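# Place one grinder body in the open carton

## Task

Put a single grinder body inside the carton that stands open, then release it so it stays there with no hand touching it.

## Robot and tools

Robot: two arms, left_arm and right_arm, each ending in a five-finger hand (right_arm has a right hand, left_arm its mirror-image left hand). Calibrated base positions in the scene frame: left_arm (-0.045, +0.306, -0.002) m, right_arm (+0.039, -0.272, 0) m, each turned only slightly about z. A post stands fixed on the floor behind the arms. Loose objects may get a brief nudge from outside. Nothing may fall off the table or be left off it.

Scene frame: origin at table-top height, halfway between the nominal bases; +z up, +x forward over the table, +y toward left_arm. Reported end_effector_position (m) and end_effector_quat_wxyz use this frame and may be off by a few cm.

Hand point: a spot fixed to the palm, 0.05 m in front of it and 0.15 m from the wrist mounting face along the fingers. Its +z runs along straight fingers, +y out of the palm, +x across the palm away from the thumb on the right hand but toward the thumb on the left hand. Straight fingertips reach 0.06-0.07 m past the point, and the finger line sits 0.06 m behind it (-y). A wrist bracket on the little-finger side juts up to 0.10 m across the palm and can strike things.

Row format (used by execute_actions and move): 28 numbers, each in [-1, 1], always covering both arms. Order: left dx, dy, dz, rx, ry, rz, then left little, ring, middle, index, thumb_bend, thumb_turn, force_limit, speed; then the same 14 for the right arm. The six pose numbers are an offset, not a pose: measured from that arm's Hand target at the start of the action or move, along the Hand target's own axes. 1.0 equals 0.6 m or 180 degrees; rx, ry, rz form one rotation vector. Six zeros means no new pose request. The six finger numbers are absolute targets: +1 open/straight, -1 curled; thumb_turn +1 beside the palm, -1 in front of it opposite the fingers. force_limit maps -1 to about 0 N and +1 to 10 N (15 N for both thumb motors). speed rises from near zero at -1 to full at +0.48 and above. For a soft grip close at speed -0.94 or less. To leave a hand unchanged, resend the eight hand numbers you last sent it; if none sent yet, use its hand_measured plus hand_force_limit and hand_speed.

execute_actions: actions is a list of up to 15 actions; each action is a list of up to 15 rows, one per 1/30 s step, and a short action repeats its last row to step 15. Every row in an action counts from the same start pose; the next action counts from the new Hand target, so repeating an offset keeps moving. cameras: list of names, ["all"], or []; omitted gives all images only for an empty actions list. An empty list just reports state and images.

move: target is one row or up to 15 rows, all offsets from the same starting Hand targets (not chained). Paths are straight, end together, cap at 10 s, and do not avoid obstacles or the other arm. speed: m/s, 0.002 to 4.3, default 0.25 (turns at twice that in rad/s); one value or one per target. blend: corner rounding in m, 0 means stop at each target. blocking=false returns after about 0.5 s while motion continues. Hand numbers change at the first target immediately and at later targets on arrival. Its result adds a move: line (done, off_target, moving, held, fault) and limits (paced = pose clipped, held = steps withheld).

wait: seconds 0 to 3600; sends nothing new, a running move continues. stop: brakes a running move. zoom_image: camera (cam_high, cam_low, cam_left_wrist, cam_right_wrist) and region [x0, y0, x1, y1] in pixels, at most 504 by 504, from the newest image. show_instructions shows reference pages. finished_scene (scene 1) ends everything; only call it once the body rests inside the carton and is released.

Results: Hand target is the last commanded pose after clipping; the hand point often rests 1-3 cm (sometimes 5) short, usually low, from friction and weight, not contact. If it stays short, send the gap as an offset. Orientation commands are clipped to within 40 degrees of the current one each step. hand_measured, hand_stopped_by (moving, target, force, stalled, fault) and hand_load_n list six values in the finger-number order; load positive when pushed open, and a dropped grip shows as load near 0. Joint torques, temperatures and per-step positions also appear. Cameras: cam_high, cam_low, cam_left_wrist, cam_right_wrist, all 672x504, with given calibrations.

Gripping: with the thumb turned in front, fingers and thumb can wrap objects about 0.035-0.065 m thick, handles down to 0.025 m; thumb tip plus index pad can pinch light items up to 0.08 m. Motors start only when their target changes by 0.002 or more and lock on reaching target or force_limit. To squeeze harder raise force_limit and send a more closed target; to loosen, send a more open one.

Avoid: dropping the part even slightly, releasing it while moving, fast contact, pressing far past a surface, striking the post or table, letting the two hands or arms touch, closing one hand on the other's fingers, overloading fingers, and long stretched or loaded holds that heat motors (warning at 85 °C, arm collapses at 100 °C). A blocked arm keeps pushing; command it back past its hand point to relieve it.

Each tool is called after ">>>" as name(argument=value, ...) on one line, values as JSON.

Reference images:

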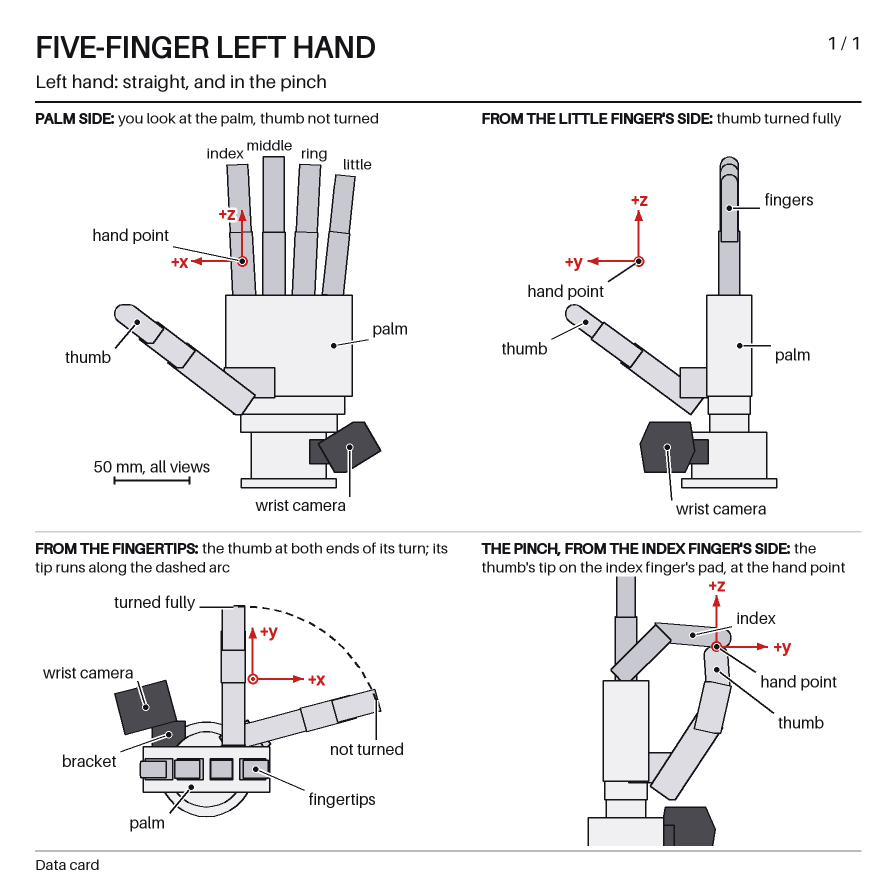

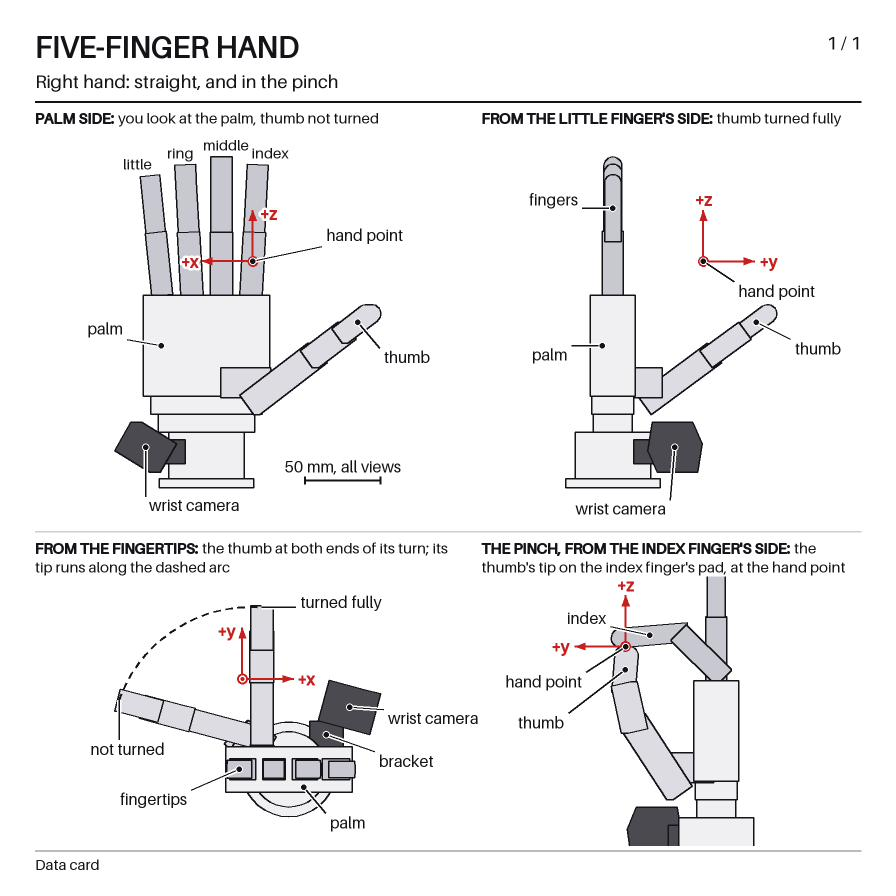

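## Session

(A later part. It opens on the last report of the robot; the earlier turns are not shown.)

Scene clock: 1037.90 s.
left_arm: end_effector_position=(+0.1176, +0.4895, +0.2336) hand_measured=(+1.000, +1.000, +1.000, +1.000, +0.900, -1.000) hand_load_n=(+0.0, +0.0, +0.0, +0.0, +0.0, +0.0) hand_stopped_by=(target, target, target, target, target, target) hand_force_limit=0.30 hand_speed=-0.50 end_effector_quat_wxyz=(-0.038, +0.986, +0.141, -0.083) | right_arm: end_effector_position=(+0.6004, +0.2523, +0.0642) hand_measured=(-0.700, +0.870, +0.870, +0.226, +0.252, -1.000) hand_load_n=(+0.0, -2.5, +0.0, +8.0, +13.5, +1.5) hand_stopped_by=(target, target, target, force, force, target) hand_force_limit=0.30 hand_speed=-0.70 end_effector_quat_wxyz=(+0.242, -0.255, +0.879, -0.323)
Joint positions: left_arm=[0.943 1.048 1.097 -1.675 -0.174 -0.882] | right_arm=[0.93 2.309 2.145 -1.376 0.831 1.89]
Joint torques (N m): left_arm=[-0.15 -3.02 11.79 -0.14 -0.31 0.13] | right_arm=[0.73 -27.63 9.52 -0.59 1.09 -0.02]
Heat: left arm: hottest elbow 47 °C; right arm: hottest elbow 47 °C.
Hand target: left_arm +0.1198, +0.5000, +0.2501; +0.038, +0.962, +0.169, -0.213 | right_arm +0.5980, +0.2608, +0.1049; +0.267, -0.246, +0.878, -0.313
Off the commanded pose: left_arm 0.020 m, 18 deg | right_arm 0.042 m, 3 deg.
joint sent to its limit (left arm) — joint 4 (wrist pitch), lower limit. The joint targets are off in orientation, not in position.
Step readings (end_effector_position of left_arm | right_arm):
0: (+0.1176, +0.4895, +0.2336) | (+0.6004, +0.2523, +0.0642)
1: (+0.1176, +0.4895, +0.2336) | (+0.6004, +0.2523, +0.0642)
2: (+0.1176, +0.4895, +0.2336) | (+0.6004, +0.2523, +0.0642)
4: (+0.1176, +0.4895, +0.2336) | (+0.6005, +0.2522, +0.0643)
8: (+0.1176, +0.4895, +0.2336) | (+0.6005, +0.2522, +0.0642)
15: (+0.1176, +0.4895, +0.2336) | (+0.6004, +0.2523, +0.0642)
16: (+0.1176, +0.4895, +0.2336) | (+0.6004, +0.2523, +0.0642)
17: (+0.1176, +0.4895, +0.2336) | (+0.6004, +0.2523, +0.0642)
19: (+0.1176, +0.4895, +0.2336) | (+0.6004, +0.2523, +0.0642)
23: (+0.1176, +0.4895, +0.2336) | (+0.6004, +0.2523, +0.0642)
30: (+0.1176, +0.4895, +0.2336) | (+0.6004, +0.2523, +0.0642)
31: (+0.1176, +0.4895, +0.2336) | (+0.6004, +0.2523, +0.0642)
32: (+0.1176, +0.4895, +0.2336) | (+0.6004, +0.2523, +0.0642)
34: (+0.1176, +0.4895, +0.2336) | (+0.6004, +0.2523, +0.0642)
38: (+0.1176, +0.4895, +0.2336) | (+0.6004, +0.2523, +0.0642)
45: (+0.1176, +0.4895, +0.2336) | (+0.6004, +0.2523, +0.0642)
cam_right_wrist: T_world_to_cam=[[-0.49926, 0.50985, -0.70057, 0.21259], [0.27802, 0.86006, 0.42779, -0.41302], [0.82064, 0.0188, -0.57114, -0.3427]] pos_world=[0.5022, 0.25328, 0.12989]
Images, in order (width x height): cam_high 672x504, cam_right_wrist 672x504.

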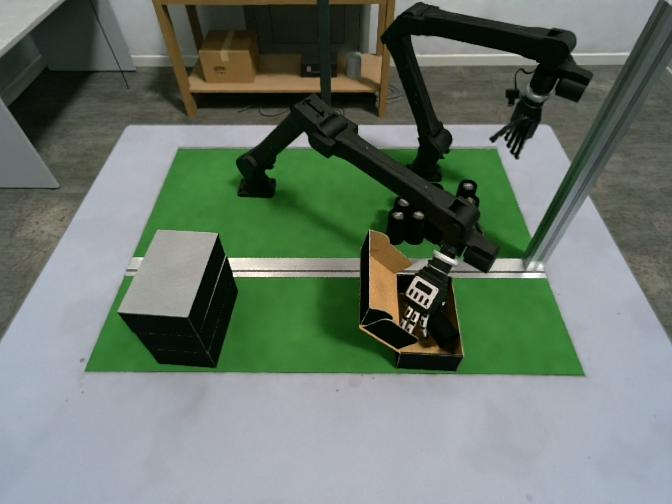

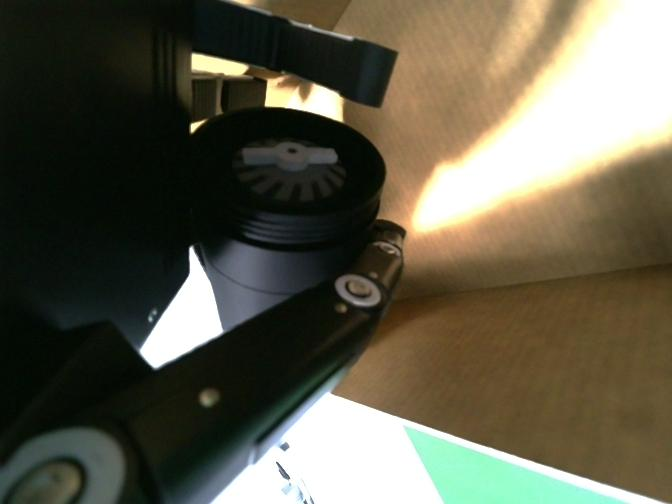

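>>> move(target=[0,0,0,0,0,0,1,1,1,1,0.9,-1,0.3,-0.5,0.0175,0.0182,0.0285,0,0,0,-0.7,0.87,0.87,-0.5,-0.3,-1,0.3,-0.7], speed=0.04, cameras=["cam_right_wrist"])

>>> execute_actions(actions=[], cameras=["cam_high"])

>>> zoom_image(camera="cam_high", region=[350, 220, 480, 380])

Scene clock: 1042.47 s.
left_arm: end_effector_position=(+0.1176, +0.4895, +0.2336) hand_measured=(+1.000, +1.000, +1.000, +1.000, +0.900, -1.000) hand_load_n=(+0.0, +0.0, +0.0, -0.5, +0.0, +0.0) hand_stopped_by=(target, target, target, target, target, target) hand_force_limit=0.30 hand_speed=-0.50 end_effector_quat_wxyz=(-0.038, +0.986, +0.141, -0.083) | right_arm: end_effector_position=(+0.5990, +0.2476, +0.0585) hand_measured=(-0.700, +0.870, +0.870, +0.226, +0.252, -1.000) hand_load_n=(+0.0, -2.0, +0.0, +9.0, +12.5, +0.0) hand_stopped_by=(target, target, target, force, force, target) hand_force_limit=0.30 hand_speed=-0.70 end_effector_quat_wxyz=(+0.249, -0.252, +0.877, -0.325)
Joint positions: left_arm=[0.943 1.048 1.097 -1.675 -0.174 -0.882] | right_arm=[0.93 2.29 2.092 -1.331 0.842 1.89]
Joint torques (N m): left_arm=[-0.21 -2.96 11.79 -0.17 -0.31 0.13] | right_arm=[0.26 -25.99 8.29 0.38 0.7 -0.1]
Heat: left arm: hottest elbow 47 °C; right arm: hottest elbow 46 °C.
Hand target: left_arm +0.1198, +0.5000, +0.2501; +0.038, +0.962, +0.169, -0.213 | right_arm +0.5981, +0.2549, +0.0829; +0.267, -0.246, +0.878, -0.313
Off the commanded pose: left_arm 0.020 m, 18 deg | right_arm 0.025 m, 3 deg.
joint sent to its limit (left arm) — joint 4 (wrist pitch), lower limit. The joint targets are off in orientation, not in position.
move: off_target (right_arm)
cam_right_wrist: T_world_to_cam=[[-0.4884, 0.51099, -0.70736, 0.20388], [0.27216, 0.85938, 0.43289, -0.40277], [0.8291, 0.01891, -0.55879, -0.35061]] pos_world=[0.49989, 0.24858, 0.12266]

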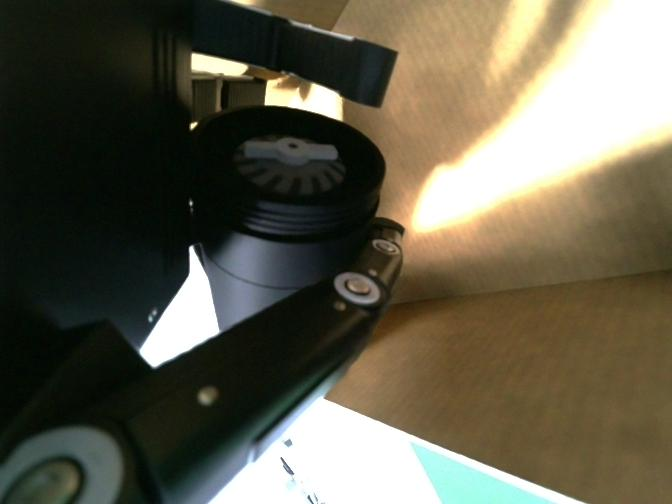

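Scene clock: 1042.47 s.
left_arm: end_effector_position=(+0.1176, +0.4895, +0.2336) hand_measured=(+1.000, +1.000, +1.000, +1.000, +0.900, -1.000) hand_load_n=(+0.0, +0.0, +0.0, -0.5, +0.0, +0.0) hand_stopped_by=(target, target, target, target, target, target) hand_force_limit=0.30 hand_speed=-0.50 end_effector_quat_wxyz=(-0.038, +0.986, +0.141, -0.083) | right_arm: end_effector_position=(+0.5990, +0.2476, +0.0585) hand_measured=(-0.700, +0.870, +0.870, +0.226, +0.252, -1.000) hand_load_n=(+0.0, -2.0, +0.0, +9.0, +12.5, +0.0) hand_stopped_by=(target, target, target, force, force, target) hand_force_limit=0.30 hand_speed=-0.70 end_effector_quat_wxyz=(+0.249, -0.252, +0.877, -0.325)
Joint positions: left_arm=[0.943 1.048 1.097 -1.675 -0.174 -0.882] | right_arm=[0.93 2.29 2.092 -1.331 0.842 1.89]
Joint velocities: within noise
Joint torques (N m): left_arm=[-0.21 -2.96 11.79 -0.17 -0.31 0.13] | right_arm=[0.26 -25.99 8.29 0.38 0.7 -0.1]
Motor temperatures (°C): left_arm=[29 32 47 28 30 28] | right_arm=[30 41 46 32 32 30]
Heat: left arm: hottest elbow 47 °C; right arm: hottest elbow 46 °C.
Hand target: left_arm +0.1198, +0.5000, +0.2501; +0.038, +0.962, +0.169, -0.213 | right_arm +0.5981, +0.2549, +0.0829; +0.267, -0.246, +0.878, -0.313
Off the commanded pose: left_arm 0.020 m, 18 deg | right_arm 0.025 m, 3 deg.
Images, in order (width x height): cam_high 672x504.

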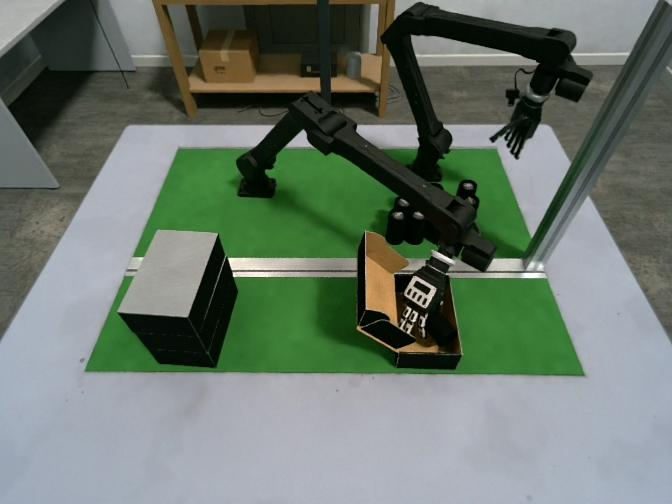

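Scaled by 3.150 from the camera's image (finer frame: 960x720).

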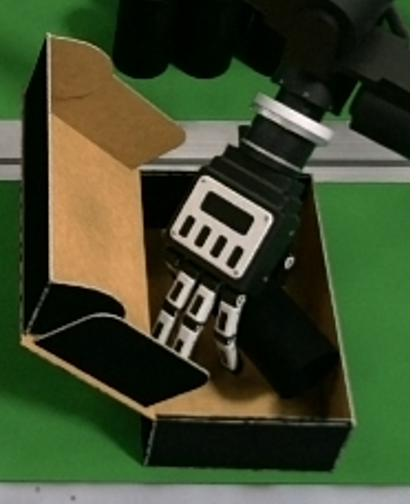

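>>> move(target=[0,0,0,0,0,0,1,1,1,1,0.9,-1,0.3,-0.5,0.0135,0.0155,0.0205,0,0,0,-0.7,0.87,0.87,-0.5,-0.3,-1,0.3,-0.7], speed=0.04, cameras=["cam_right_wrist"])

Scene clock: 1052.60 s.
left_arm: end_effector_position=(+0.1176, +0.4895, +0.2336) hand_measured=(+1.000, +1.000, +1.000, +1.000, +0.900, -1.000) hand_load_n=(+0.0, +0.0, +0.0, +0.0, +0.0, +0.0) hand_stopped_by=(target, target, target, target, target, target) hand_force_limit=0.30 hand_speed=-0.50 end_effector_quat_wxyz=(-0.038, +0.986, +0.141, -0.083) | right_arm: end_effector_position=(+0.5989, +0.2464, +0.0580) hand_measured=(-0.700, +0.870, +0.870, +0.226, +0.252, -1.000) hand_load_n=(+0.0, -1.5, +0.0, +9.0, +12.5, +0.0) hand_stopped_by=(target, target, target, force, force, target) hand_force_limit=0.30 hand_speed=-0.70 end_effector_quat_wxyz=(+0.258, -0.248, +0.877, -0.320)
Joint positions: left_arm=[0.943 1.048 1.097 -1.675 -0.174 -0.882] | right_arm=[0.93 2.272 2.052 -1.287 0.847 1.89]
Joint torques (N m): left_arm=[-0.26 -2.96 11.78 -0.14 -0.32 0.13] | right_arm=[0.26 -24.47 7.83 0.59 0.55 -0.11]
Heat: left arm: hottest elbow 47 °C; right arm: hottest elbow 45 °C.
Hand target: left_arm +0.1198, +0.5000, +0.2501; +0.038, +0.962, +0.169, -0.213 | right_arm +0.5972, +0.2512, +0.0659; +0.267, -0.246, +0.878, -0.313
Off the commanded pose: left_arm 0.020 m, 18 deg | right_arm 0.009 m, 1 deg.
joint sent to its limit (left arm) — joint 4 (wrist pitch), lower limit. The joint targets are off in orientation, not in position.
move: done
cam_right_wrist: T_world_to_cam=[[-0.47653, 0.52112, -0.70806, 0.19453], [0.26445, 0.85305, 0.44985, -0.39634], [0.83844, 0.02712, -0.54431, -0.35919]] pos_world=[0.49867, 0.24647, 0.12052]

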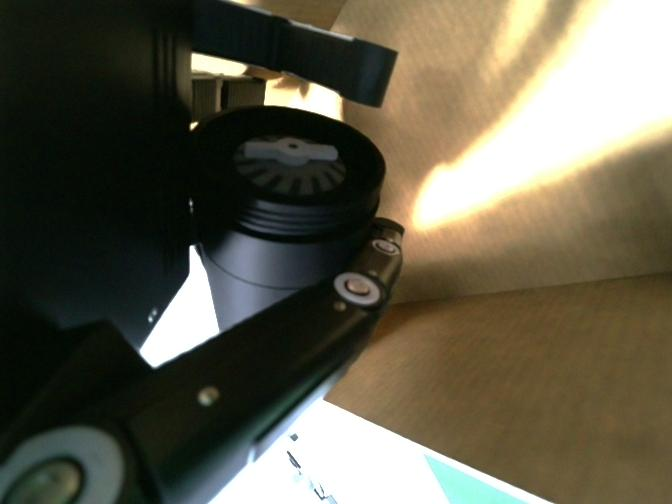

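>>> zoom_image(camera="cam_right_wrist", region=[180, 0, 440, 260])

Scaled by 1.938 from the camera's image (finer frame: 960x720).

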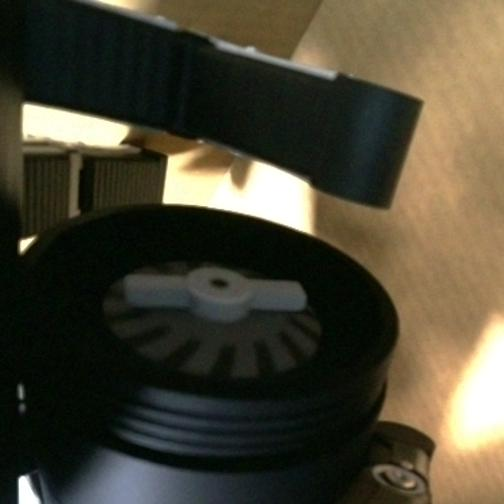

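>>> zoom_image(camera="cam_high", region=[385, 240, 465, 300])

This scene's latest camera images include none from cam_high. They are from: cam_right_wrist. cam_high's image comes with the result of a call that names it in "cameras".

>>> move(target=[0.171,0.154,-0.172,0,0,0,1,1,1,1,0.9,-1,0.3,-0.5,0,0,0,0,0,0,-0.7,0.87,0.87,-0.5,-0.3,-1,0.3,-0.7], speed=0.3, cameras=["cam_high","cam_left_wrist"])

>>> zoom_image(camera="cam_high", region=[385, 240, 465, 300])

Scene clock: 1115.60 s.
left_arm: end_effector_position=(+0.2709, +0.4573, +0.2820) hand_measured=(+1.000, +1.000, +1.000, +1.000, +0.900, -1.000) hand_load_n=(+0.0, +0.0, +0.0, +0.0, +0.0, +0.0) hand_stopped_by=(target, target, target, target, target, target) hand_force_limit=0.30 hand_speed=-0.50 end_effector_quat_wxyz=(-0.020, +0.987, +0.160, -0.001) | right_arm: end_effector_position=(+0.5989, +0.2464, +0.0579) hand_measured=(-0.700, +0.870, +0.870, +0.226, +0.252, -1.000) hand_load_n=(+0.0, -1.5, +0.0, +9.0, +12.5, +0.0) hand_stopped_by=(target, target, target, force, force, target) hand_force_limit=0.30 hand_speed=-0.70 end_effector_quat_wxyz=(+0.258, -0.248, +0.877, -0.320)
Joint positions: left_arm=[0.586 1.205 1.326 -1.675 -0.036 -1.272] | right_arm=[0.93 2.272 2.052 -1.287 0.847 1.89]
Joint torques (N m): left_arm=[-1.73 -5.83 11.88 0.02 0.07 -0.01] | right_arm=[0.15 -24.59 7.76 0.66 0.54 -0.11]
Motor temperatures (°C): left_arm=[29 32 48 28 30 28] | right_arm=[30 42 41 32 30 30]
Heat: left arm: hottest elbow 48 °C; right arm: hottest shoulder 42 °C.
Hand target: left_arm +0.2797, +0.4598, +0.3002; +0.038, +0.961, +0.169, -0.213 | right_arm +0.5972, +0.2512, +0.0657; +0.267, -0.246, +0.878, -0.313
Off the commanded pose: left_arm 0.020 m, 25 deg | right_arm 0.009 m, 1 deg.
joint sent to its limit (left arm) — joint 4 (wrist pitch), lower limit. The joint targets are off in orientation, not in position.
move: off_target (left_arm)
cam_left_wrist: T_world_to_cam=[[-0.09837, 0.99362, 0.05515, -0.44871], [0.84674, 0.05445, 0.52921, -0.40587], [0.52283, 0.09876, -0.8467, 0.16529]] pos_world=[0.2131, 0.45162, 0.37949]

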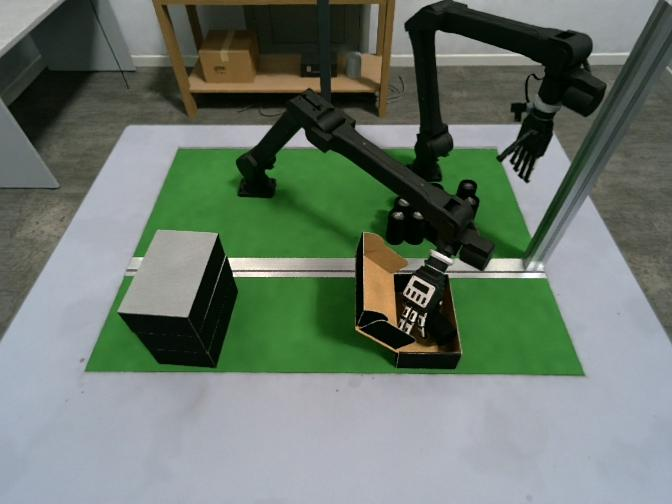

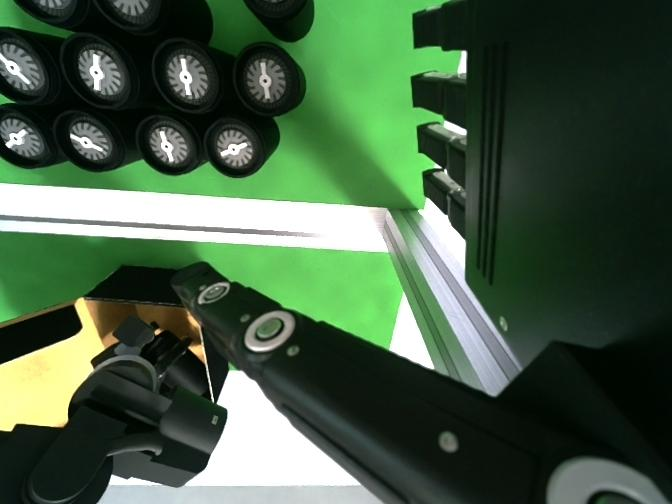

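Scaled by 6.300 from the camera's image (finer frame: 960x720).

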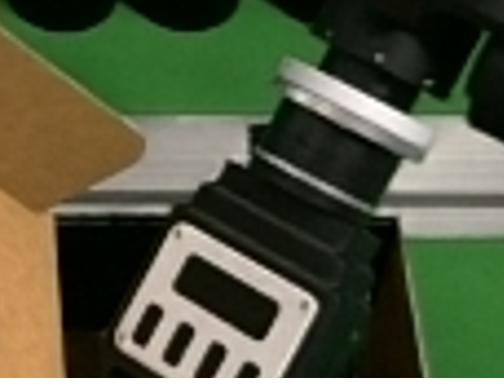

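>>> zoom_image(camera="cam_left_wrist", region=[0, 240, 260, 500])

Scaled by 1.938 from the camera's image (finer frame: 960x720).

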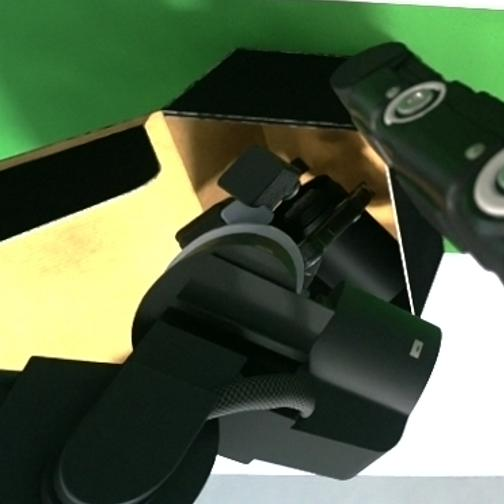

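>>> move(target=[0,0,0,0,0,0,1,1,1,1,0.9,-1,0.3,-0.5,0.0095,0.0128,0.016,0,0,0,-0.7,0.87,0.87,-0.5,-0.3,-1,0.3,-0.7], speed=0.04, cameras=["cam_right_wrist","cam_left_wrist"])

>>> zoom_image(camera="cam_left_wrist", region=[0, 240, 260, 500])

Scene clock: 1132.33 s.
left_arm: end_effector_position=(+0.2710, +0.4573, +0.2820) hand_measured=(+1.000, +1.000, +1.000, +1.000, +0.900, -1.000) hand_load_n=(+0.0, +0.0, +0.5, +0.0, +0.0, +0.0) hand_stopped_by=(target, target, target, target, target, target) hand_force_limit=0.30 hand_speed=-0.50 end_effector_quat_wxyz=(-0.019, +0.987, +0.161, +0.000) | right_arm: end_effector_position=(+0.5995, +0.2473, +0.0486) hand_measured=(-0.700, +0.870, +0.870, +0.226, +0.252, -1.000) hand_load_n=(+0.0, -1.0, +0.0, +6.5, +11.5, +0.0) hand_stopped_by=(target, target, target, force, force, target) hand_force_limit=0.30 hand_speed=-0.70 end_effector_quat_wxyz=(+0.264, -0.244, +0.878, -0.316)
Joint positions: left_arm=[0.586 1.205 1.326 -1.675 -0.035 -1.274] | right_arm=[0.93 2.271 2.023 -1.244 0.846 1.891]
Joint torques (N m): left_arm=[-1.79 -5.77 11.86 0.02 0.07 -0.02] | right_arm=[0.03 -24.12 7.66 0.38 0.56 -0.16]
Heat: left arm: hottest elbow 49 °C; right arm: hottest shoulder 42 °C.
Hand target: left_arm +0.2797, +0.4598, +0.3002; +0.037, +0.961, +0.169, -0.213 | right_arm +0.5970, +0.2490, +0.0524; +0.267, -0.246, +0.878, -0.313
Off the commanded pose: left_arm 0.020 m, 25 deg | right_arm 0.005 m, 1 deg.
joint sent to its limit (left arm) — joint 4 (wrist pitch), lower limit. The joint targets are off in orientation, not in position.
move: done
cam_left_wrist: T_world_to_cam=[[-0.09993, 0.99348, 0.05479, -0.44816], [0.84651, 0.05595, 0.52942, -0.40666], [0.52291, 0.09928, -0.84659, 0.16495]] pos_world=[0.2132, 0.45162, 0.37949]
cam_right_wrist: T_world_to_cam=[[-0.46906, 0.53087, -0.70581, 0.18083], [0.26073, 0.84679, 0.46364, -0.38992], [0.8438, 0.03344, -0.53561, -0.37008]] pos_world=[0.49876, 0.24656, 0.1102]
Images, in order (width x height): cam_left_wrist 672x504, cam_right_wrist 672x504.

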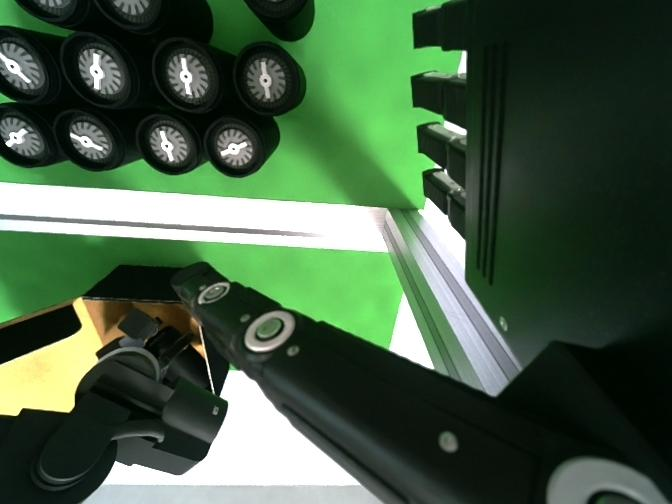

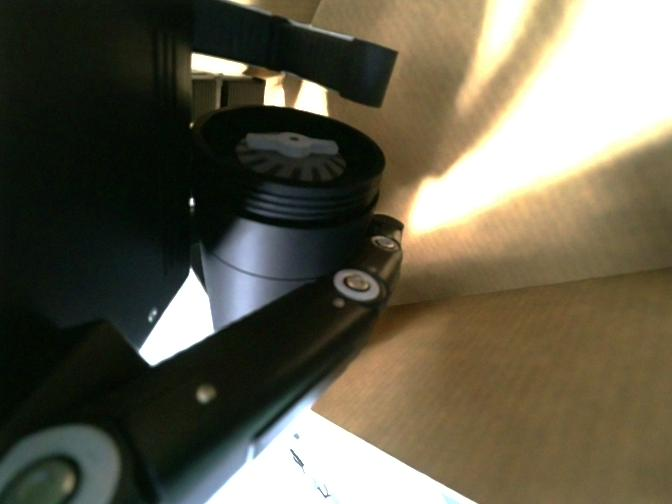

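Scaled by 1.938 from the camera's image (finer frame: 960x720).

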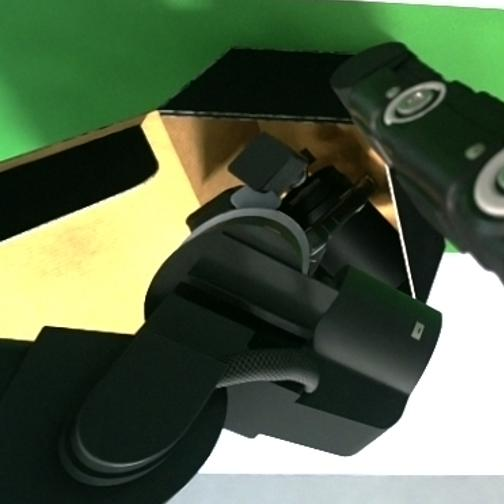

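>>> zoom_image(camera="cam_right_wrist", region=[180, 60, 440, 320])

>>> zoom_image(camera="cam_left_wrist", region=[80, 270, 240, 430])

Scaled by 1.938 from the camera's image (finer frame: 960x720).

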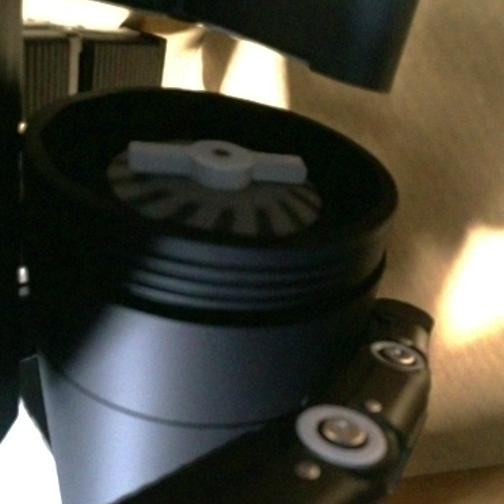

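Scaled by 3.150 from the camera's image (finer frame: 960x720).

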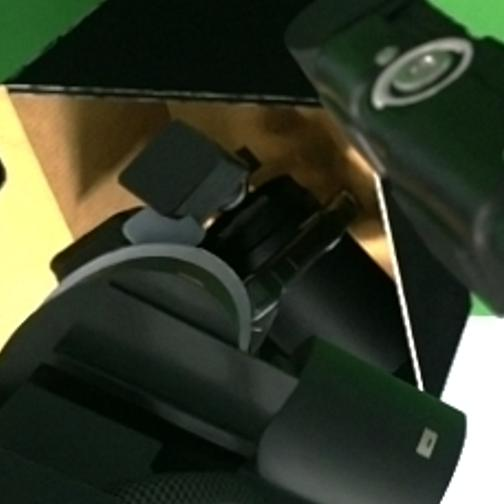

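>>> move(target=[0,0,0,0,0,0,1,1,1,1,0.9,-1,0.3,-0.5,0.0063,0.0136,0.0133,0,0,0,-0.7,0.87,0.87,-0.5,-0.3,-1,0.3,-0.7], speed=0.04, cameras=["cam_right_wrist","cam_left_wrist"])

Scene clock: 1148.67 s.
left_arm: end_effector_position=(+0.2710, +0.4573, +0.2820) hand_measured=(+1.000, +1.000, +1.000, +1.000, +0.900, -1.000) hand_load_n=(+0.0, +0.0, +0.0, +0.0, +0.0, +0.0) hand_stopped_by=(target, target, target, target, target, target) hand_force_limit=0.30 hand_speed=-0.50 end_effector_quat_wxyz=(-0.019, +0.987, +0.161, +0.000) | right_arm: end_effector_position=(+0.6003, +0.2478, +0.0441) hand_measured=(-0.700, +0.870, +0.870, +0.226, +0.252, -1.000) hand_load_n=(+0.0, -1.5, +0.0, +5.5, +11.5, -0.5) hand_stopped_by=(target, target, target, force, force, target) hand_force_limit=0.30 hand_speed=-0.70 end_effector_quat_wxyz=(+0.268, -0.240, +0.879, -0.313)
Joint positions: left_arm=[0.586 1.205 1.326 -1.675 -0.035 -1.274] | right_arm=[0.93 2.271 2.009 -1.22 0.847 1.895]
Joint torques (N m): left_arm=[-1.73 -5.83 11.85 0.03 0.07 -0.02] | right_arm=[0.09 -23.3 7.56 0.4 0.53 -0.21]
Heat: left arm: hottest elbow 50 °C; right arm: hottest shoulder 42 °C.
Hand target: left_arm +0.2797, +0.4598, +0.3002; +0.037, +0.961, +0.169, -0.213 | right_arm +0.5970, +0.2490, +0.0403; +0.267, -0.246, +0.878, -0.313
Off the commanded pose: left_arm 0.020 m, 25 deg | right_arm 0.005 m, 1 deg.
joint sent to its limit (left arm) — joint 4 (wrist pitch), lower limit. The joint targets are off in orientation, not in position.
move: done
cam_left_wrist: T_world_to_cam=[[-0.09993, 0.99348, 0.05479, -0.44816], [0.84651, 0.05595, 0.52942, -0.40666], [0.52291, 0.09928, -0.84659, 0.16495]] pos_world=[0.2132, 0.45162, 0.37949]
cam_right_wrist: T_world_to_cam=[[-0.46183, 0.53874, -0.70461, 0.17139], [0.25936, 0.84171, 0.47356, -0.38688], [0.8482, 0.03596, -0.52845, -0.37675]] pos_world=[0.49905, 0.24686, 0.10488]
Images, in order (width x height): cam_left_wrist 672x504, cam_right_wrist 672x504.

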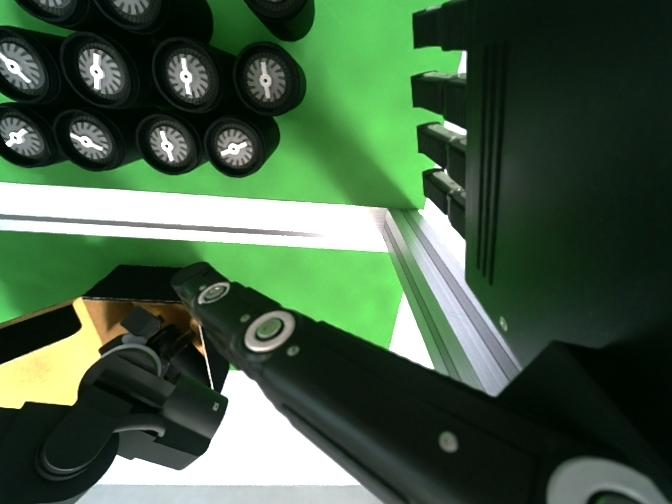

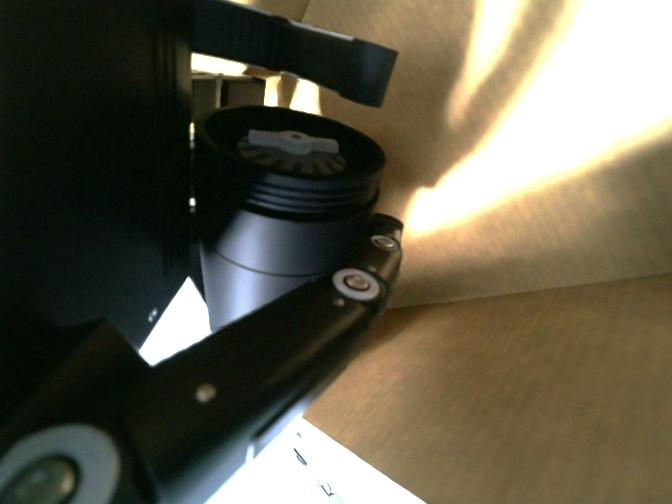

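>>> zoom_image(camera="cam_right_wrist", region=[190, 0, 470, 250])

>>> zoom_image(camera="cam_left_wrist", region=[80, 270, 240, 430])

Scaled by 1.800 from the camera's image (finer frame: 960x720).

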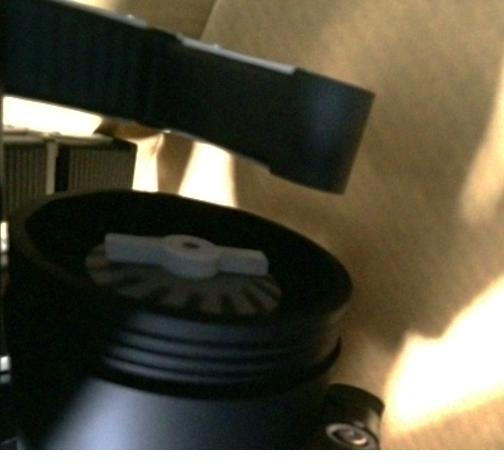

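Scaled by 3.150 from the camera's image (finer frame: 960x720).

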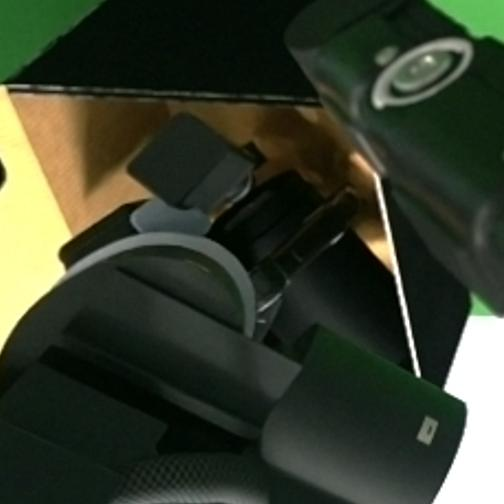

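>>> move(target=[0,0,0,0,0,0,1,1,1,1,0.9,-1,0.3,-0.5,0.0079,0.0170,0.0166,0,0,0,-0.7,0.87,0.87,-0.5,-0.3,-1,0.3,-0.7], speed=0.04, cameras=["cam_right_wrist"])

Scene clock: 1164.03 s.
left_arm: end_effector_position=(+0.2710, +0.4573, +0.2820) hand_measured=(+1.000, +1.000, +1.000, +1.000, +0.900, -1.000) hand_load_n=(+0.0, +0.0, +0.0, +0.0, +0.0, +0.0) hand_stopped_by=(target, target, target, target, target, target) hand_force_limit=0.30 hand_speed=-0.50 end_effector_quat_wxyz=(-0.019, +0.987, +0.161, +0.000) | right_arm: end_effector_position=(+0.6011, +0.2487, +0.0387) hand_measured=(-0.700, +0.870, +0.870, +0.226, +0.252, -1.000) hand_load_n=(+0.5, -1.5, +0.0, +4.5, +11.5, -0.5) hand_stopped_by=(target, target, target, force, force, target) hand_force_limit=0.30 hand_speed=-0.70 end_effector_quat_wxyz=(+0.273, -0.237, +0.879, -0.310)
Joint positions: left_arm=[0.586 1.205 1.326 -1.675 -0.035 -1.274] | right_arm=[0.93 2.271 1.991 -1.19 0.847 1.897]
Joint torques (N m): left_arm=[-1.73 -5.89 11.85 -0.01 0.06 -0.02] | right_arm=[0.03 -22.01 7.51 0.36 0.52 -0.21]
Heat: left arm: hottest elbow 50 °C; right arm: hottest shoulder 41 °C.
Hand target: left_arm +0.2797, +0.4598, +0.3002; +0.037, +0.961, +0.169, -0.213 | right_arm +0.5970, +0.2490, +0.0254; +0.267, -0.246, +0.878, -0.313
Off the commanded pose: left_arm 0.020 m, 25 deg | right_arm 0.014 m, 1 deg.
joint sent to its limit (left arm) — joint 4 (wrist pitch), lower limit. The joint targets are off in orientation, not in position.
move: off_target (right_arm)
cam_right_wrist: T_world_to_cam=[[-0.45507, 0.5466, -0.70295, 0.16143], [0.25603, 0.83641, 0.48463, -0.38233], [0.85285, 0.04057, -0.52057, -0.38459]] pos_world=[0.49934, 0.24715, 0.09856]

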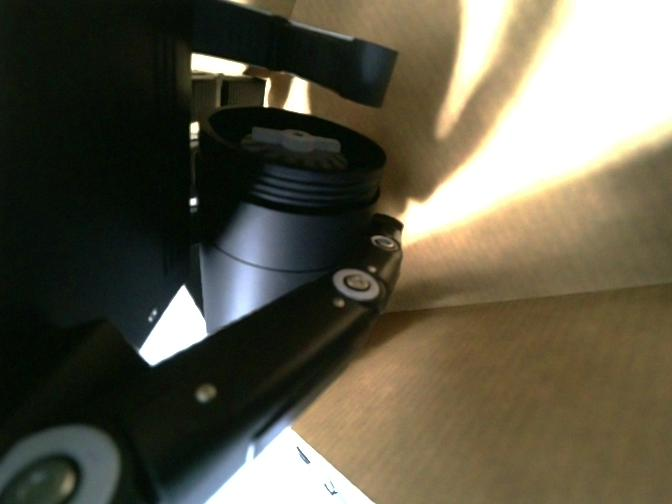

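>>> move(target=[0,0,0,0,0,0,1,1,1,1,0.9,-1,0.3,-0.5,0.0053,0.0113,0.0111,0,0,0,-0.7,0.87,0.87,-0.5,-0.3,-1,0.3,-0.7], speed=0.04, cameras=["cam_right_wrist"])

Scene clock: 1170.37 s.
left_arm: end_effector_position=(+0.2710, +0.4573, +0.2820) hand_measured=(+1.000, +1.000, +1.000, +1.000, +0.900, -1.000) hand_load_n=(+0.0, +0.0, +0.0, +0.0, +0.0, +0.0) hand_stopped_by=(target, target, target, target, target, target) hand_force_limit=0.30 hand_speed=-0.50 end_effector_quat_wxyz=(-0.019, +0.987, +0.161, +0.000) | right_arm: end_effector_position=(+0.6015, +0.2492, +0.0348) hand_measured=(-0.700, +0.870, +0.870, +0.226, +0.252, -1.000) hand_load_n=(+0.5, -1.5, +0.0, +4.0, +11.5, -0.5) hand_stopped_by=(target, target, target, force, force, target) hand_force_limit=0.30 hand_speed=-0.70 end_effector_quat_wxyz=(+0.276, -0.235, +0.880, -0.308)
Joint positions: left_arm=[0.586 1.205 1.326 -1.675 -0.035 -1.274] | right_arm=[0.93 2.271 1.979 -1.17 0.847 1.897]
Joint torques (N m): left_arm=[-1.73 -5.77 11.88 -0.01 0.07 -0.02] | right_arm=[0.03 -21.36 7.54 0.38 0.52 -0.22]
Heat: left arm: hottest elbow 50 °C; right arm: hottest shoulder 41 °C.
Hand target: left_arm +0.2797, +0.4598, +0.3002; +0.037, +0.961, +0.169, -0.213 | right_arm +0.5970, +0.2488, +0.0153; +0.267, -0.246, +0.878, -0.313
Off the commanded pose: left_arm 0.020 m, 25 deg | right_arm 0.020 m, 2 deg.
joint sent to its limit (left arm) — joint 4 (wrist pitch), lower limit. The joint targets are off in orientation, not in position.
move: off_target (right_arm)
cam_right_wrist: T_world_to_cam=[[-0.4514, 0.5512, -0.70173, 0.15523], [0.25345, 0.83322, 0.49144, -0.37886], [0.85557, 0.04398, -0.51581, -0.38962]] pos_world=[0.49944, 0.24724, 0.09415]

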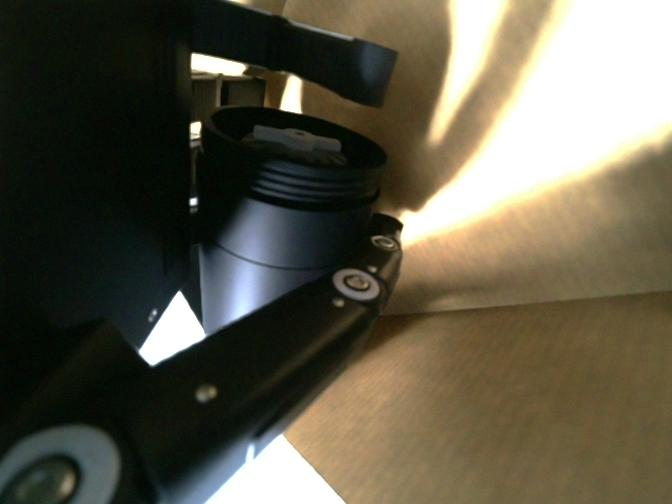

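>>> move(target=[0,0,0,0,0,0,1,1,1,1,0.9,-1,0.3,-0.5,0.0042,0.0091,0.0088,0,0,0,-0.7,0.87,0.87,-0.5,-0.3,-1,0.3,-0.7], speed=0.04, cameras=["cam_right_wrist"])

Scene clock: 1173.03 s.
left_arm: end_effector_position=(+0.2710, +0.4573, +0.2820) hand_measured=(+1.000, +1.000, +1.000, +1.000, +0.900, -1.000) hand_load_n=(+0.0, +0.5, +0.0, +0.0, +0.0, +0.0) hand_stopped_by=(target, target, target, target, target, target) hand_force_limit=0.30 hand_speed=-0.50 end_effector_quat_wxyz=(-0.019, +0.987, +0.161, +0.000) | right_arm: end_effector_position=(+0.6019, +0.2496, +0.0325) hand_measured=(-0.700, +0.870, +0.870, +0.226, +0.252, -1.000) hand_load_n=(+0.0, -1.5, +0.5, +4.5, +11.0, -0.5) hand_stopped_by=(target, target, target, force, force, target) hand_force_limit=0.30 hand_speed=-0.70 end_effector_quat_wxyz=(+0.279, -0.234, +0.880, -0.306)
Joint positions: left_arm=[0.586 1.205 1.326 -1.675 -0.035 -1.274] | right_arm=[0.93 2.271 1.972 -1.156 0.847 1.897]
Joint torques (N m): left_arm=[-1.73 -5.89 11.86 0.01 0.07 -0.03] | right_arm=[-0.09 -20.72 7.43 0.53 0.52 -0.22]
Heat: left arm: hottest elbow 50 °C; right arm: hottest shoulder 41 °C.
Hand target: left_arm +0.2797, +0.4598, +0.3002; +0.037, +0.961, +0.169, -0.213 | right_arm +0.5970, +0.2489, +0.0074; +0.267, -0.246, +0.878, -0.313
Off the commanded pose: left_arm 0.020 m, 25 deg | right_arm 0.026 m, 2 deg.
joint sent to its limit (left arm) — joint 4 (wrist pitch), lower limit. The joint targets are off in orientation, not in position.
move: off_target (right_arm)
cam_right_wrist: T_world_to_cam=[[-0.44877, 0.55454, -0.70078, 0.15097], [0.25154, 0.83086, 0.49639, -0.37658], [0.85751, 0.04649, -0.51236, -0.39307]] pos_world=[0.49954, 0.24744, 0.09134]

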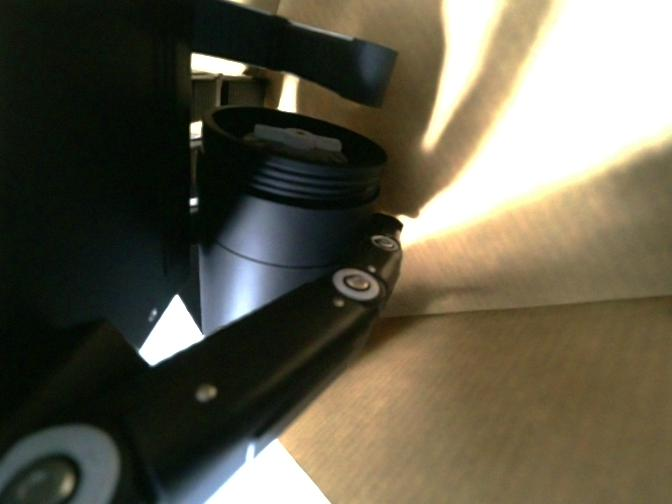

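>>> move(target=[0,0,0,0,0,0,1,1,1,1,0.9,-1,0.3,-0.5,0,0,0,0,0,0,-0.7,0.87,0.87,0.27,-0.3,-1,0.3,-0.93], speed=0.04, cameras=["cam_right_wrist"])

Scene clock: 1181.80 s.
left_arm: end_effector_position=(+0.2710, +0.4573, +0.2820) hand_measured=(+1.000, +1.000, +1.000, +1.000, +0.900, -1.000) hand_load_n=(+0.0, +0.0, +0.0, +0.0, +0.0, +0.0) hand_stopped_by=(target, target, target, target, target, target) hand_force_limit=0.30 hand_speed=-0.50 end_effector_quat_wxyz=(-0.019, +0.987, +0.161, +0.000) | right_arm: end_effector_position=(+0.6019, +0.2497, +0.0324) hand_measured=(-0.700, +0.870, +0.870, +0.270, +0.252, -1.000) hand_load_n=(+0.0, -1.0, +0.0, +3.0, +10.0, -1.0) hand_stopped_by=(target, target, target, target, force, target) hand_force_limit=0.30 hand_speed=-0.93 end_effector_quat_wxyz=(+0.279, -0.234, +0.880, -0.306)
Joint positions: left_arm=[0.586 1.205 1.326 -1.675 -0.035 -1.274] | right_arm=[0.93 2.271 1.972 -1.155 0.847 1.896]
Joint torques (N m): left_arm=[-1.73 -5.83 11.88 0.01 0.07 -0.02] | right_arm=[0.03 -20.78 7.45 0.53 0.53 -0.21]
Heat: left arm: hottest elbow 50 °C; right arm: hottest shoulder 41 °C.
Hand target: left_arm +0.2797, +0.4598, +0.3002; +0.037, +0.961, +0.169, -0.213 | right_arm +0.5970, +0.2490, +0.0073; +0.267, -0.246, +0.878, -0.313
Off the commanded pose: left_arm 0.020 m, 25 deg | right_arm 0.026 m, 2 deg.
joint sent to its limit (left arm) — joint 4 (wrist pitch), lower limit. The joint targets are off in orientation, not in position.
move: done
cam_right_wrist: T_world_to_cam=[[-0.44932, 0.55435, -0.70058, 0.15127], [0.25127, 0.83095, 0.49637, -0.37646], [0.85731, 0.04699, -0.51265, -0.39306]] pos_world=[0.49954, 0.24744, 0.09134]

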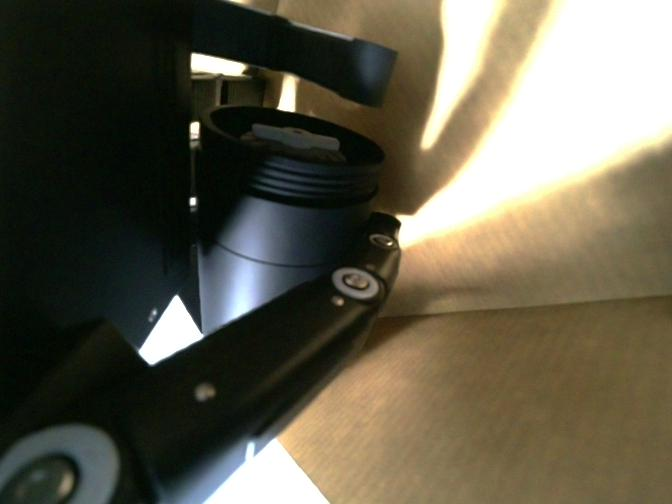

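>>> move(target=[0,0,0,0,0,0,1,1,1,1,0.9,-1,0.3,-0.5,0,0,0,0,0,0,-0.7,0.87,0.87,0.33,-0.3,-1,0.3,-0.93], speed=0.04, cameras=["cam_right_wrist"])

Scene clock: 1186.63 s.
left_arm: end_effector_position=(+0.2710, +0.4573, +0.2820) hand_measured=(+1.000, +1.000, +1.000, +1.000, +0.900, -1.000) hand_load_n=(+0.0, +0.0, +0.0, +0.0, +0.0, +0.0) hand_stopped_by=(target, target, target, target, target, target) hand_force_limit=0.30 hand_speed=-0.50 end_effector_quat_wxyz=(-0.019, +0.987, +0.161, +0.000) | right_arm: end_effector_position=(+0.6016, +0.2501, +0.0321) hand_measured=(-0.700, +0.870, +0.870, +0.330, +0.252, -1.000) hand_load_n=(+0.0, +0.0, +0.0, +2.0, +8.5, -1.5) hand_stopped_by=(target, target, target, target, force, target) hand_force_limit=0.30 hand_speed=-0.93 end_effector_quat_wxyz=(+0.278, -0.236, +0.879, -0.306)
Joint positions: left_arm=[0.586 1.205 1.326 -1.675 -0.035 -1.274] | right_arm=[0.93 2.271 1.972 -1.154 0.845 1.89]
Joint torques (N m): left_arm=[-1.73 -5.95 11.85 -0.01 0.07 -0.02] | right_arm=[0.09 -20.72 7.42 0.44 0.57 -0.15]
Heat: left arm: hottest elbow 50 °C; right arm: hottest shoulder 41 °C.
Hand target: left_arm +0.2797, +0.4598, +0.3002; +0.037, +0.961, +0.169, -0.213 | right_arm +0.5970, +0.2490, +0.0073; +0.267, -0.246, +0.878, -0.313
Off the commanded pose: left_arm 0.020 m, 25 deg | right_arm 0.025 m, 2 deg.
joint sent to its limit (left arm) — joint 4 (wrist pitch), lower limit. The joint targets are off in orientation, not in position.
move: done
cam_right_wrist: T_world_to_cam=[[-0.45329, 0.55152, -0.70025, 0.15384], [0.24927, 0.83269, 0.49447, -0.37578], [0.8558, 0.04959, -0.51493, -0.39266]] pos_world=[0.49944, 0.24753, 0.09134]

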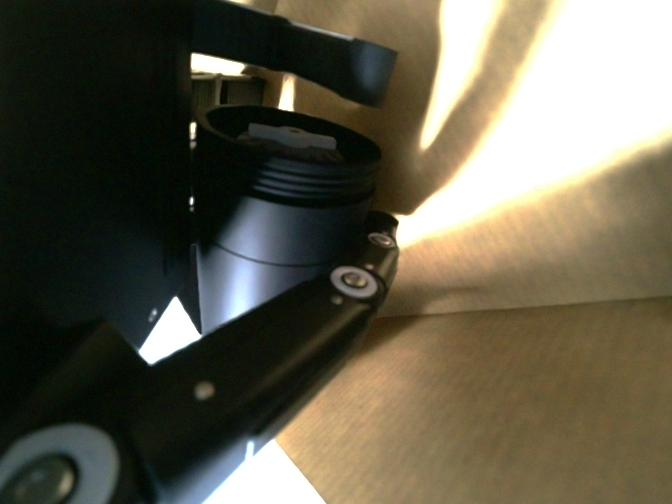

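>>> move(target=[0,0,0,0,0,0,1,1,1,1,0.9,-1,0.3,-0.5,0,0,0,0,0,0,-0.7,0.87,0.87,0.42,-0.3,-1,0.3,-0.93], speed=0.04, cameras=["cam_right_wrist"])

Scene clock: 1189.10 s.
left_arm: end_effector_position=(+0.2710, +0.4573, +0.2820) hand_measured=(+1.000, +1.000, +1.000, +1.000, +0.900, -1.000) hand_load_n=(+0.0, +0.0, +0.0, +0.0, -0.5, +0.0) hand_stopped_by=(target, target, target, target, target, target) hand_force_limit=0.30 hand_speed=-0.50 end_effector_quat_wxyz=(-0.019, +0.987, +0.161, +0.000) | right_arm: end_effector_position=(+0.6012, +0.2505, +0.0317) hand_measured=(-0.700, +0.870, +0.870, +0.420, +0.252, -1.000) hand_load_n=(+0.0, +0.0, +0.0, +1.0, +6.0, -0.5) hand_stopped_by=(target, target, target, target, force, target) hand_force_limit=0.30 hand_speed=-0.93 end_effector_quat_wxyz=(+0.277, -0.239, +0.879, -0.305)
Joint positions: left_arm=[0.586 1.205 1.326 -1.675 -0.035 -1.274] | right_arm=[0.93 2.271 1.972 -1.152 0.844 1.883]
Joint torques (N m): left_arm=[-1.73 -5.77 11.85 -0.02 0.07 -0.02] | right_arm=[0.03 -20.89 7.42 0.36 0.65 -0.08]
Heat: left arm: hottest elbow 50 °C; right arm: hottest shoulder 41 °C.
Hand target: left_arm +0.2797, +0.4598, +0.3002; +0.037, +0.961, +0.169, -0.213 | right_arm +0.5971, +0.2490, +0.0074; +0.267, -0.246, +0.878, -0.313
Off the commanded pose: left_arm 0.020 m, 25 deg | right_arm 0.025 m, 2 deg.
joint sent to its limit (left arm) — joint 4 (wrist pitch), lower limit. The joint targets are off in orientation, not in position.
move: done
cam_right_wrist: T_world_to_cam=[[-0.45847, 0.54771, -0.69987, 0.15718], [0.24686, 0.835, 0.49176, -0.3748], [0.85374, 0.05268, -0.51803, -0.39199]] pos_world=[0.49924, 0.24752, 0.09125]

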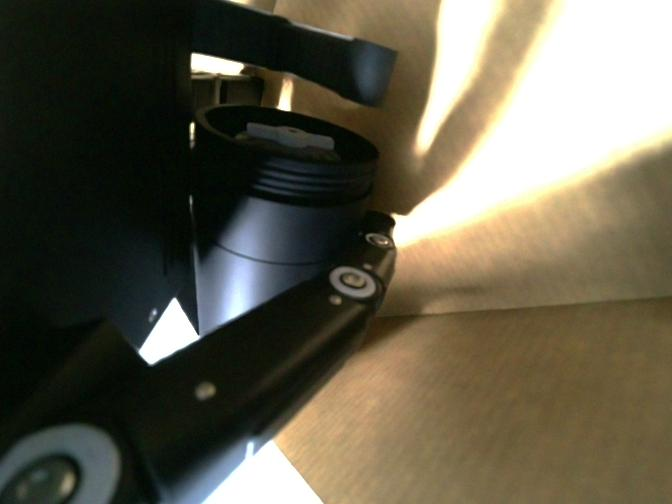

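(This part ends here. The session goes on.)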